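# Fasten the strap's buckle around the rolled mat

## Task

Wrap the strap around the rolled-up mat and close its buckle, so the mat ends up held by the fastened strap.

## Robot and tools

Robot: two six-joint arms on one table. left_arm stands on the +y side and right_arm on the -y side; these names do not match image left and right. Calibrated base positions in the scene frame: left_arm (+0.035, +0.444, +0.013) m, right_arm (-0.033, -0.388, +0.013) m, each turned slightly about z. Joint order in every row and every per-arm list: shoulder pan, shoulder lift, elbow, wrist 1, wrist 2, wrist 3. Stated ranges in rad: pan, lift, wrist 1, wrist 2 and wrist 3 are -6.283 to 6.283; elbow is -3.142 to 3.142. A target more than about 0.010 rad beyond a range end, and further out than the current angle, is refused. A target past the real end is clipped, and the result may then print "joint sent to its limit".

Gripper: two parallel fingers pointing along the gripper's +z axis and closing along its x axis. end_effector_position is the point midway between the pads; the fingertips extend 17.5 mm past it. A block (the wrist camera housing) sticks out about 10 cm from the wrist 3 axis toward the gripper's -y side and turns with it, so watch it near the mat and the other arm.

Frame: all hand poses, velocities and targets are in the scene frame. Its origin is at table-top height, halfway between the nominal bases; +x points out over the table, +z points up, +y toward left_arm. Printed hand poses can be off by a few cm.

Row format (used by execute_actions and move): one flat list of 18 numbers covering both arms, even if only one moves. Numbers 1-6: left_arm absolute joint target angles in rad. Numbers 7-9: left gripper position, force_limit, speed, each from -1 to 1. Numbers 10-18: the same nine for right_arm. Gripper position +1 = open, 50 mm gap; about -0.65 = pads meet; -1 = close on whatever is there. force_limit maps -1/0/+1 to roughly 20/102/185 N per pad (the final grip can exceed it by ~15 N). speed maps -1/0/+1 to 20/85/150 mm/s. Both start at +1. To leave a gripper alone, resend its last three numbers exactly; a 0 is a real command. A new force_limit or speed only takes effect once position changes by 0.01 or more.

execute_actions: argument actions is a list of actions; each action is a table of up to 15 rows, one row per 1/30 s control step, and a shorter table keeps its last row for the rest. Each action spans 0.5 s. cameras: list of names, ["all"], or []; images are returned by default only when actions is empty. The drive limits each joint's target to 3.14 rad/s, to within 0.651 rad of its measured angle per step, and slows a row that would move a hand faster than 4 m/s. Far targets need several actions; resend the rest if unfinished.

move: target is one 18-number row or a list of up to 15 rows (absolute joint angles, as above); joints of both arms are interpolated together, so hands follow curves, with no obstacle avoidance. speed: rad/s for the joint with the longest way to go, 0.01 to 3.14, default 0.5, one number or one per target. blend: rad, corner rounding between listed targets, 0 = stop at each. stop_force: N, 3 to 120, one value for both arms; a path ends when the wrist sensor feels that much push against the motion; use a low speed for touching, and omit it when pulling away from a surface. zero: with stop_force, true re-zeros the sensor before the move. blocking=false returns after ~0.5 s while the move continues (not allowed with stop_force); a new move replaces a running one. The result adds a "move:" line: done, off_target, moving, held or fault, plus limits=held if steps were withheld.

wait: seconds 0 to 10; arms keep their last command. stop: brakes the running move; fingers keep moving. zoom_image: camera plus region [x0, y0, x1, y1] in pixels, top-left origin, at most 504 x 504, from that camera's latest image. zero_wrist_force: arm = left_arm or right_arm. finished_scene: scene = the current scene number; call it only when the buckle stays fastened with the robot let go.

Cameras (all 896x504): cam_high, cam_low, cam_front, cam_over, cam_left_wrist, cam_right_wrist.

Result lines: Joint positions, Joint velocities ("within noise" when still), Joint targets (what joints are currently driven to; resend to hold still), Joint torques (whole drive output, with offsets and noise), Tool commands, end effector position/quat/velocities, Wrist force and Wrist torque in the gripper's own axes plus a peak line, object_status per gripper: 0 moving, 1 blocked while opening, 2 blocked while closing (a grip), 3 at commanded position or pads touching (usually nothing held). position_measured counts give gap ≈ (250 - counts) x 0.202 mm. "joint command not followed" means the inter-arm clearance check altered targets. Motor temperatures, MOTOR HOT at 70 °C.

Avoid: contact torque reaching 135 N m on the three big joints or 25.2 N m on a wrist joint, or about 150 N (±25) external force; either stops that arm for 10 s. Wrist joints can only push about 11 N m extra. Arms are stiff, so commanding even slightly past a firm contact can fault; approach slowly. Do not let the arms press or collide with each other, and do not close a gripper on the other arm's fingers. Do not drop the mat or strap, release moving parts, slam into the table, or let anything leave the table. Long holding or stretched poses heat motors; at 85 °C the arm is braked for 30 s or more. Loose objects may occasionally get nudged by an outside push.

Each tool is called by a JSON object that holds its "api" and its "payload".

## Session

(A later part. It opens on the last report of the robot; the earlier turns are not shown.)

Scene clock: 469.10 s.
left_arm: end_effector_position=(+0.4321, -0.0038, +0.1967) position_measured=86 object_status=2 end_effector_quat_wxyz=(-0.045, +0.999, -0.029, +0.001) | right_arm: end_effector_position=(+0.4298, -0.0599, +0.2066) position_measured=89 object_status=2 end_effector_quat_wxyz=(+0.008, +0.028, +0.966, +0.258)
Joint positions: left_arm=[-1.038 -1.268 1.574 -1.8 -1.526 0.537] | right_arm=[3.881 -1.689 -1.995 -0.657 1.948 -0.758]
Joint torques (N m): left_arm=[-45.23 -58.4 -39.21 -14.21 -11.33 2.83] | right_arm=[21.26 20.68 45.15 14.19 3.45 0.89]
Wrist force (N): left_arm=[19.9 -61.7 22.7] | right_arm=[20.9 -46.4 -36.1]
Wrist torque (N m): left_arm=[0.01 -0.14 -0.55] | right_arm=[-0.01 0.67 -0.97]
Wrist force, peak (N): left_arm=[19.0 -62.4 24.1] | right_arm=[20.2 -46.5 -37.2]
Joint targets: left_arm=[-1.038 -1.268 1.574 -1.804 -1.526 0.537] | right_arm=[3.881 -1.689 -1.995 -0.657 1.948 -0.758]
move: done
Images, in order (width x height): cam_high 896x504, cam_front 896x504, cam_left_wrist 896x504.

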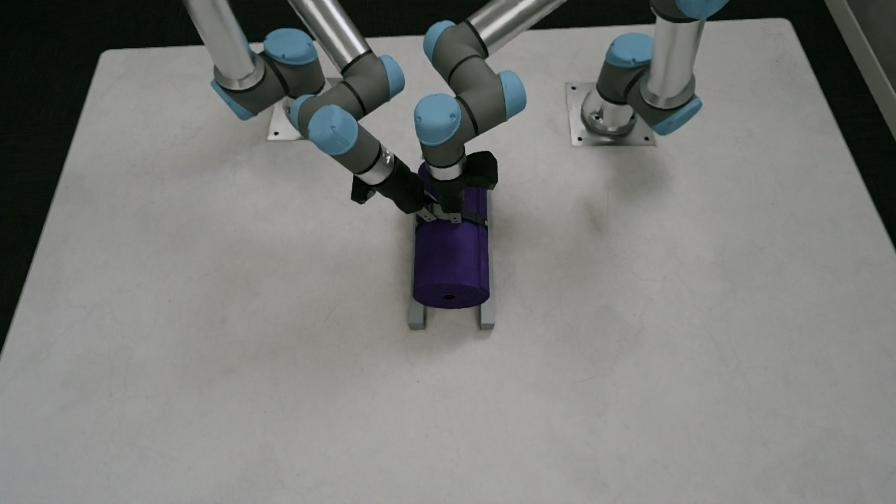

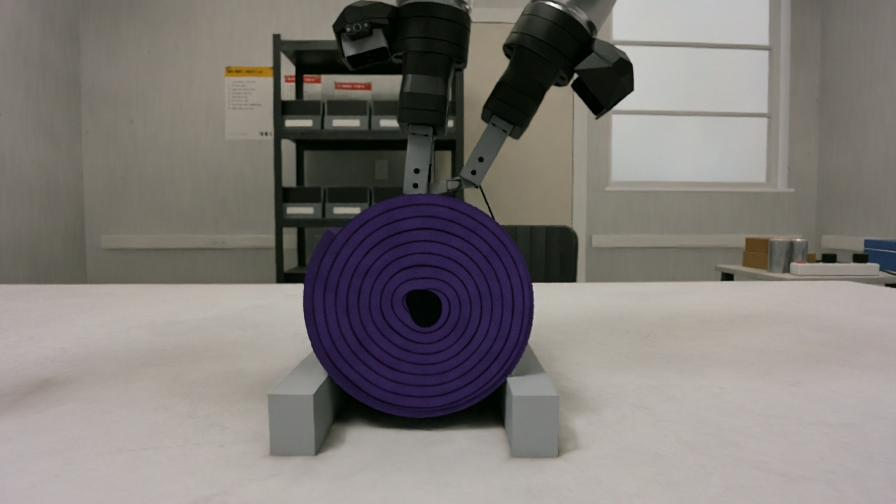

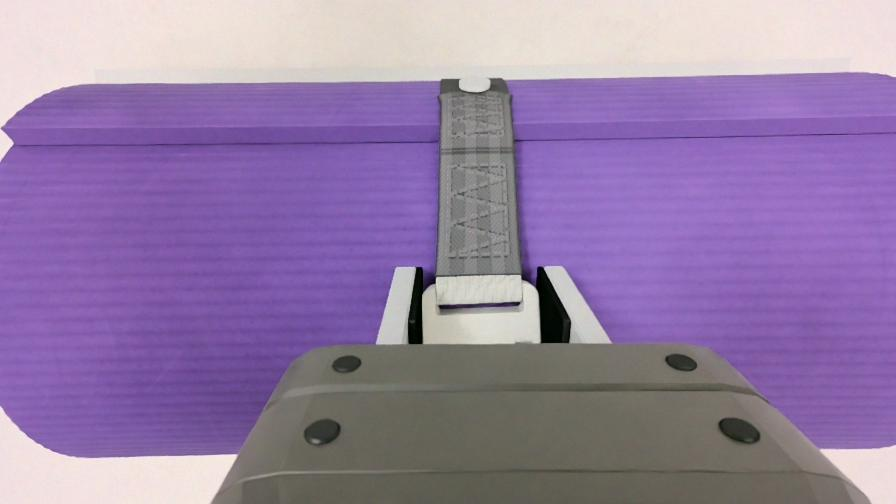

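{"api": "move", "payload": {"target": [-1.0325,-1.2699,1.5789,-1.8071,-1.526,0.5415,-1,-0.2,-1,3.8945,-1.6971,-1.9927,-0.646,1.9433,-0.744,-1,-0.2,-1], "speed": 0.03, "stop_force": 50, "cameras": ["cam_front","cam_left_wrist","cam_right_wrist"]}}

{"api": "zoom_image", "payload": {"camera": "cam_front", "region": [330, 120, 510, 220]}}

Scene clock: 481.53 s.
left_arm: end_effector_position=(+0.4319, +0.0036, +0.1948) position_measured=86 object_status=2 end_effector_quat_wxyz=(-0.052, +0.998, -0.029, -0.004) | right_arm: end_effector_position=(+0.4288, -0.0523, +0.2047) position_measured=89 object_status=2 end_effector_quat_wxyz=(+0.008, +0.028, +0.966, +0.259)
Joint positions: left_arm=[-1.032 -1.27 1.579 -1.785 -1.526 0.542] | right_arm=[3.895 -1.697 -1.993 -0.646 1.943 -0.744]
Joint torques (N m): left_arm=[-35.56 -44.9 -50.47 -14.29 -11.26 -2.35] | right_arm=[11.73 34.44 32.62 10.9 8.36 -0.9]
Wrist force (N): left_arm=[10.2 -57.9 17.6] | right_arm=[11.9 -46.4 -31.7]
Wrist torque (N m): left_arm=[-0.20 0.16 -0.55] | right_arm=[0.00 0.53 -0.65]
Wrist force, peak (N): left_arm=[15.2 -72.3 25.4] | right_arm=[16.0 -54.5 -43.9]
Joint targets: left_arm=[-1.032 -1.270 1.579 -1.807 -1.526 0.541] | right_arm=[3.894 -1.697 -1.993 -0.646 1.943 -0.744]
move: off_target (left_arm); left_arm: the wrist 1 is farthest, 0.022 rad from its target
Images, in order (width x height): cam_front 896x504, cam_left_wrist 896x504, cam_right_wrist 896x504.

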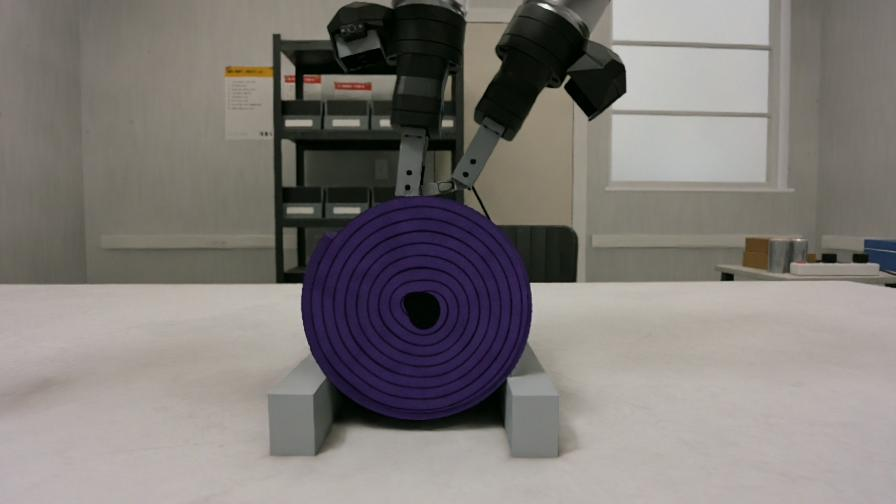

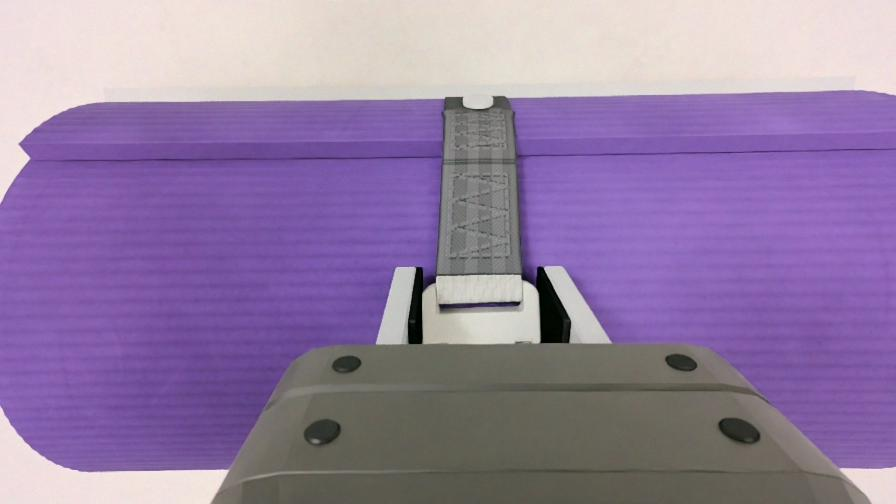

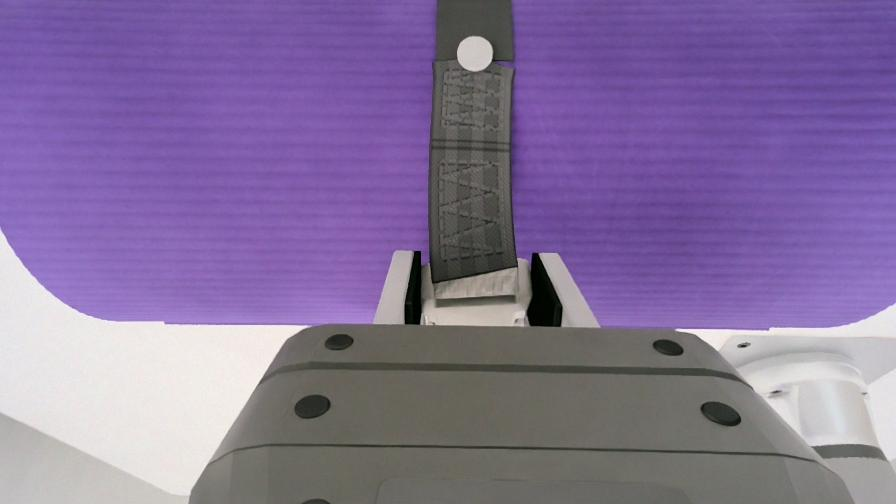

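Scaled by 2.800.

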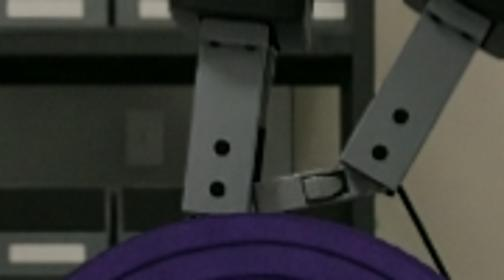

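{"api": "move", "payload": {"target": [-1.0325,-1.2699,1.5789,-1.785,-1.526,0.5415,0.75,-0.5,-1,3.8945,-1.6971,-1.9927,-0.646,1.9433,-0.744,-1,-0.2,-1]}}

{"api": "move", "payload": {"target": [-1.0185,-1.2894,1.6117,-1.8213,-1.5255,0.555,0.75,-0.5,-1,3.8945,-1.6971,-1.9927,-0.646,1.9433,-0.744,-1,-0.2,-1], "speed": 0.05, "cameras": ["cam_front","cam_left_wrist"]}}

{"api": "zoom_image", "payload": {"camera": "cam_front", "region": [330, 120, 510, 220]}}

Scene clock: 488.70 s.
left_arm: end_effector_position=(+0.4318, +0.0037, +0.1947) position_measured=41 object_status=3 end_effector_quat_wxyz=(-0.052, +0.998, -0.029, -0.004) | right_arm: end_effector_position=(+0.4287, -0.0522, +0.2047) position_measured=89 object_status=2 end_effector_quat_wxyz=(+0.008, +0.028, +0.966, +0.259)
Joint positions: left_arm=[-1.033 -1.27 1.579 -1.785 -1.526 0.541] | right_arm=[3.895 -1.697 -1.993 -0.646 1.943 -0.744]
Joint torques (N m): left_arm=[11.52 -43.55 -17 -4.17 2.15 -1.1] | right_arm=[-7.23 32.98 30.78 3.58 -1.52 -0.82]
Wrist force (N): left_arm=[-0.8 -2.2 1.4] | right_arm=[-1.6 -6.4 7.1]
Wrist torque (N m): left_arm=[-0.24 -0.03 -0.24] | right_arm=[-0.63 0.31 -0.48]
Wrist force, peak (N): left_arm=[10.6 -58.2 18.7] | right_arm=[11.4 -47.1 -31.2]
Joint targets: left_arm=[-1.032 -1.270 1.579 -1.785 -1.526 0.541] | right_arm=[3.894 -1.697 -1.993 -0.646 1.943 -0.744]
move: done

Scene clock: 489.70 s.
left_arm: end_effector_position=(+0.4365, +0.0124, +0.1939) position_measured=41 object_status=3 end_effector_quat_wxyz=(-0.042, +0.999, -0.028, +0.002) | right_arm: end_effector_position=(+0.4288, -0.0523, +0.2047) position_measured=89 object_status=2 end_effector_quat_wxyz=(+0.008, +0.028, +0.966, +0.259)
Joint positions: left_arm=[-1.018 -1.29 1.612 -1.822 -1.525 0.555] | right_arm=[3.895 -1.697 -1.993 -0.646 1.943 -0.744]
Joint torques (N m): left_arm=[-3.55 -36.22 -29.38 -0.85 2.1 0.47] | right_arm=[-8.05 30.71 30.44 3.64 -1.64 -0.82]
Wrist force (N): left_arm=[-0.8 -2.1 1.3] | right_arm=[-1.1 -5.6 6.2]
Wrist torque (N m): left_arm=[-0.24 -0.04 -0.25] | right_arm=[-0.59 0.32 -0.47]
Wrist force, peak (N): left_arm=[-0.8 -2.3 1.7] | right_arm=[-1.7 -6.5 7.1]
Joint targets: left_arm=[-1.019 -1.289 1.612 -1.821 -1.526 0.555] | right_arm=[3.894 -1.697 -1.993 -0.646 1.943 -0.744]
move: done
Images, in order (width x height): cam_front 896x504, cam_left_wrist 896x504.

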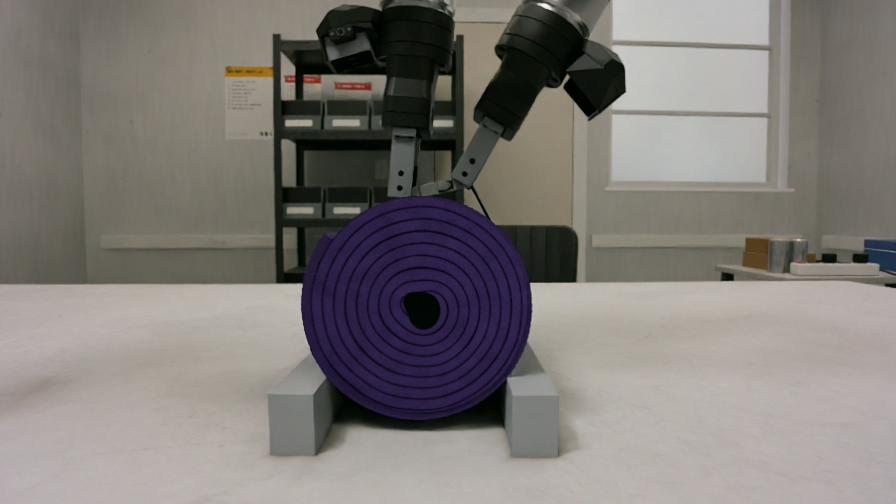

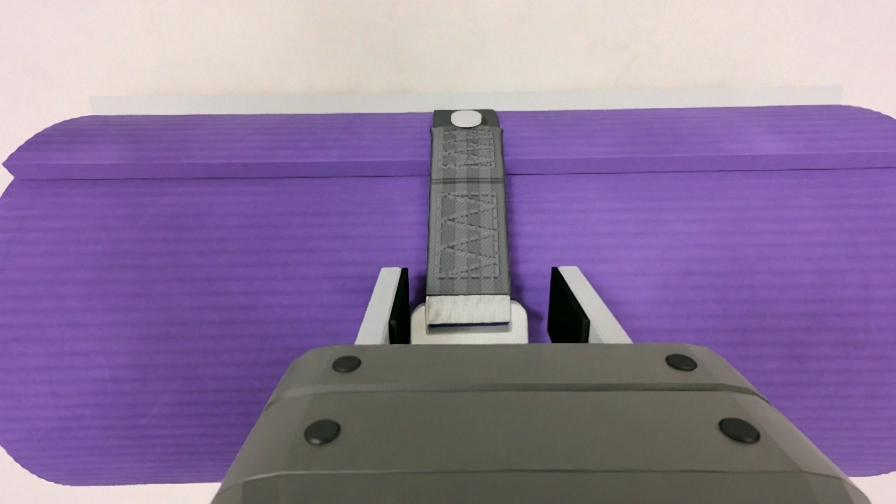

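Scaled by 2.800.

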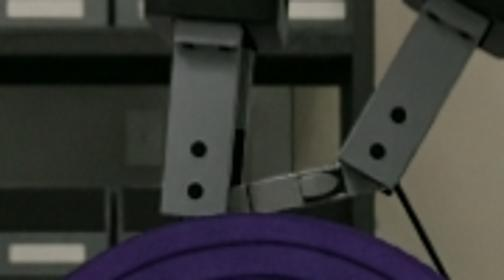

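{"api": "move", "payload": {"target": [-1.0185,-1.38,1.43,-1.549,-1.5255,0.555,0.75,-0.5,-1,3.8945,-1.6971,-1.9927,-0.646,1.9433,-0.744,-1,-0.2,-1], "speed": 0.3, "cameras": ["cam_front","cam_left_wrist"]}}

{"api": "zoom_image", "payload": {"camera": "cam_front", "region": [360, 150, 500, 220]}}

{"api": "zoom_image", "payload": {"camera": "cam_left_wrist", "region": [400, 100, 540, 350]}}

Scene clock: 498.03 s.
left_arm: end_effector_position=(+0.4279, +0.0278, +0.3076) position_measured=41 object_status=3 end_effector_quat_wxyz=(-0.042, +0.999, -0.028, +0.002) | right_arm: end_effector_position=(+0.4288, -0.0523, +0.2047) position_measured=89 object_status=2 end_effector_quat_wxyz=(+0.008, +0.028, +0.966, +0.259)
Joint positions: left_arm=[-1.019 -1.38 1.43 -1.549 -1.525 0.555] | right_arm=[3.895 -1.697 -1.993 -0.646 1.943 -0.744]
Joint torques (N m): left_arm=[-5.91 -31.5 -24.4 -3.92 -0.64 -2.61] | right_arm=[-7.88 22.48 30.54 3.71 -1.49 -0.76]
Wrist force (N): left_arm=[-0.7 -2.2 1.6] | right_arm=[-1.4 -6.2 6.6]
Wrist torque (N m): left_arm=[-0.24 -0.04 -0.24] | right_arm=[-0.64 0.33 -0.48]
Wrist force, peak (N): left_arm=[-0.6 -1.9 4.0] | right_arm=[-1.6 -6.7 7.2]
Joint targets: left_arm=[-1.019 -1.380 1.430 -1.549 -1.526 0.555] | right_arm=[3.894 -1.697 -1.993 -0.646 1.943 -0.744]
move: done
Images, in order (width x height): cam_front 896x504, cam_left_wrist 896x504.

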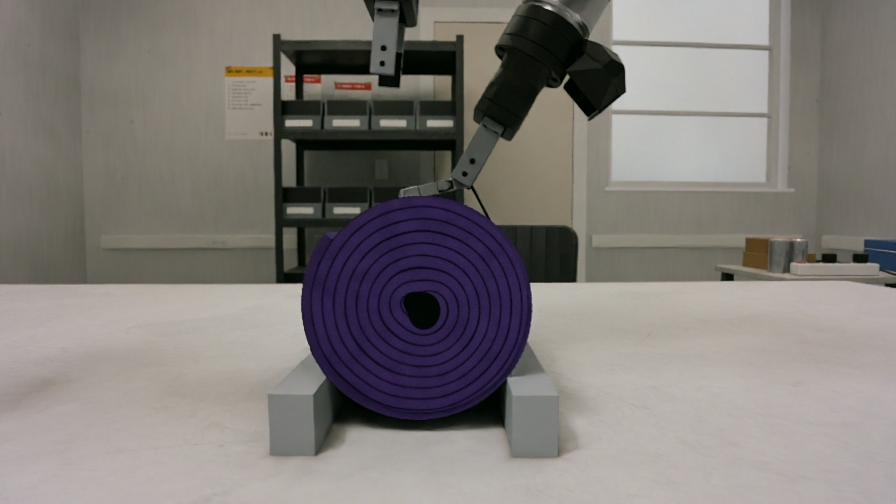

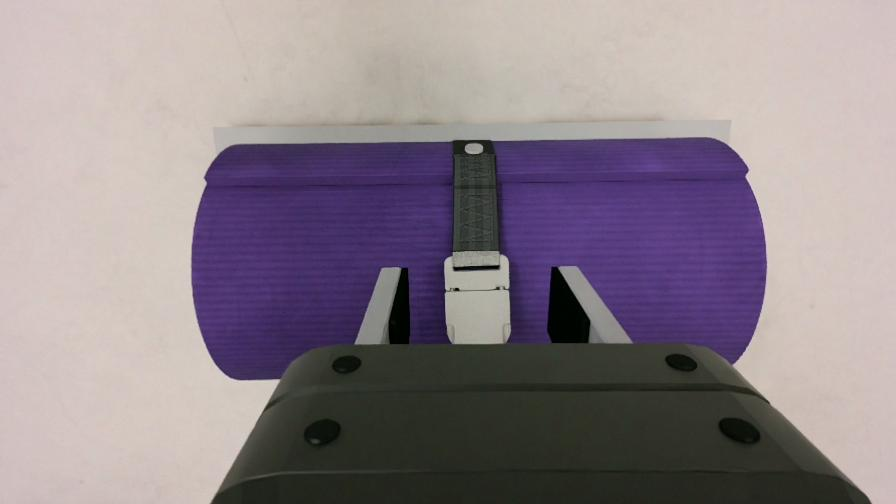

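Scaled by 3.600.

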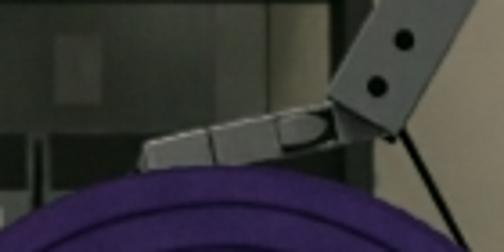

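Scaled by 2.016.

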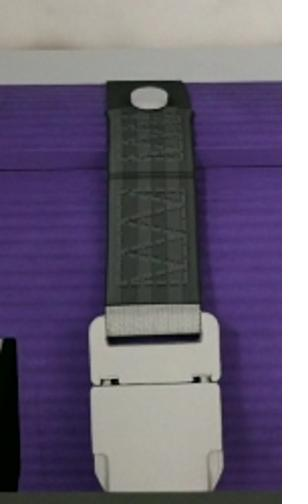

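{"api": "move", "payload": {"target": [-1.0185,-1.38,1.43,-1.549,-1.5255,0.555,0.75,-0.5,-1,3.8945,-1.6971,-1.9927,-0.646,1.9433,-0.744,0.75,-0.5,-1]}}

{"api": "move", "payload": {"target": [-1.0185,-1.38,1.43,-1.549,-1.5255,0.555,0.75,-0.5,-1,3.8945,-1.5,-1.9927,-0.843,1.9433,-0.744,0.75,-0.5,-1], "speed": 0.15, "cameras": ["cam_front","cam_left_wrist","cam_right_wrist"]}}

{"api": "zoom_image", "payload": {"camera": "cam_right_wrist", "region": [400, 140, 560, 340]}}

{"api": "zoom_image", "payload": {"camera": "cam_left_wrist", "region": [400, 100, 540, 350]}}

Scene clock: 503.93 s.
left_arm: end_effector_position=(+0.4279, +0.0278, +0.3076) position_measured=41 object_status=3 end_effector_quat_wxyz=(-0.042, +0.999, -0.028, +0.001) | right_arm: end_effector_position=(+0.4288, -0.0523, +0.2047) position_measured=41 object_status=0 end_effector_quat_wxyz=(+0.008, +0.028, +0.966, +0.259)
Joint positions: left_arm=[-1.019 -1.38 1.43 -1.549 -1.525 0.555] | right_arm=[3.894 -1.697 -1.993 -0.646 1.943 -0.744]
Joint torques (N m): left_arm=[3.71 -30.19 -29.85 -0.46 -1.64 -2.55] | right_arm=[-6.22 21.1 26.4 3.64 -1.37 -0.6]
Wrist force (N): left_arm=[-0.7 -2.0 1.5] | right_arm=[-1.6 -3.5 -0.8]
Wrist torque (N m): left_arm=[-0.22 -0.05 -0.24] | right_arm=[-0.70 0.33 -0.51]
Wrist force, peak (N): left_arm=[-0.6 -2.4 1.5] | right_arm=[-1.7 -6.6 7.3]
Joint targets: left_arm=[-1.019 -1.380 1.430 -1.549 -1.526 0.555] | right_arm=[3.894 -1.697 -1.993 -0.646 1.943 -0.744]
move: done

Scene clock: 505.60 s.
left_arm: end_effector_position=(+0.4279, +0.0278, +0.3076) position_measured=41 object_status=3 end_effector_quat_wxyz=(-0.042, +0.999, -0.028, +0.001) | right_arm: end_effector_position=(+0.3904, -0.0843, +0.2766) position_measured=41 object_status=3 end_effector_quat_wxyz=(+0.008, +0.028, +0.966, +0.259)
Joint positions: left_arm=[-1.019 -1.38 1.43 -1.549 -1.526 0.555] | right_arm=[3.894 -1.5 -1.993 -0.843 1.943 -0.744]
Joint torques (N m): left_arm=[6.74 -30 -30.74 -0.39 -1.61 -2.38] | right_arm=[-2.71 9.24 18.28 4.97 -0.93 -0.73]
Wrist force (N): left_arm=[-0.9 -2.1 1.4] | right_arm=[-1.4 -3.4 -0.3]
Wrist torque (N m): left_arm=[-0.23 -0.02 -0.23] | right_arm=[-0.68 0.30 -0.52]
Wrist force, peak (N): left_arm=[-0.8 -2.3 1.6] | right_arm=[-1.9 -3.7 0.4]
Joint targets: left_arm=[-1.019 -1.380 1.430 -1.549 -1.526 0.555] | right_arm=[3.894 -1.500 -1.993 -0.843 1.943 -0.744]
move: done
Images, in order (width x height): cam_front 896x504, cam_left_wrist 896x504, cam_right_wrist 896x504.

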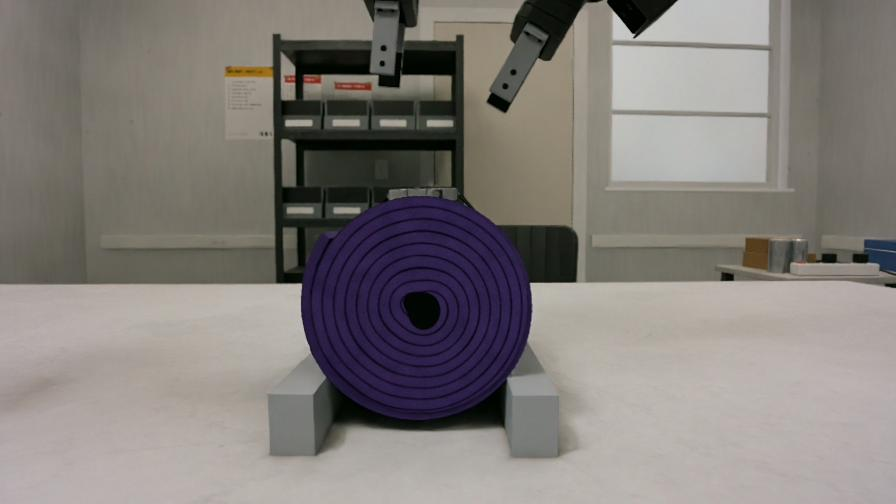

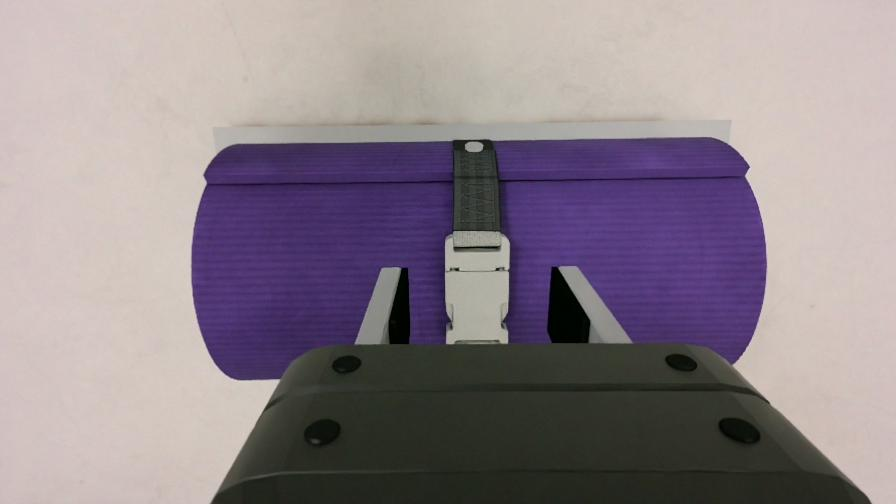

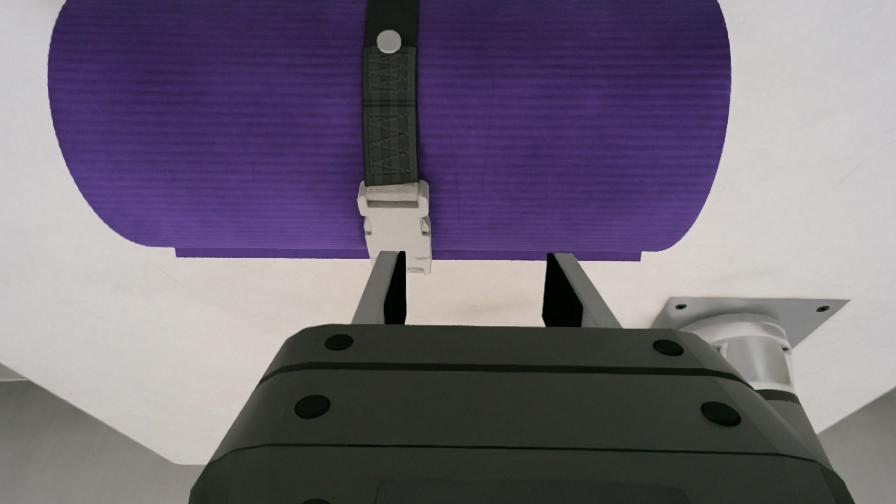

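Scaled by 2.520.

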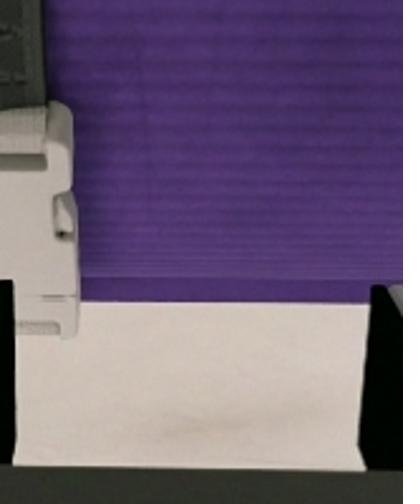

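Scaled by 2.016.

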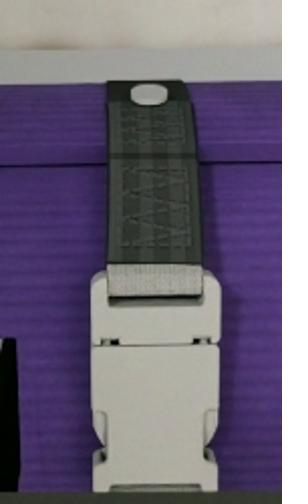

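Buckled and holding.

{"api": "finished_scene", "payload": {"scene": 2}}

The scene is finished: the task was done.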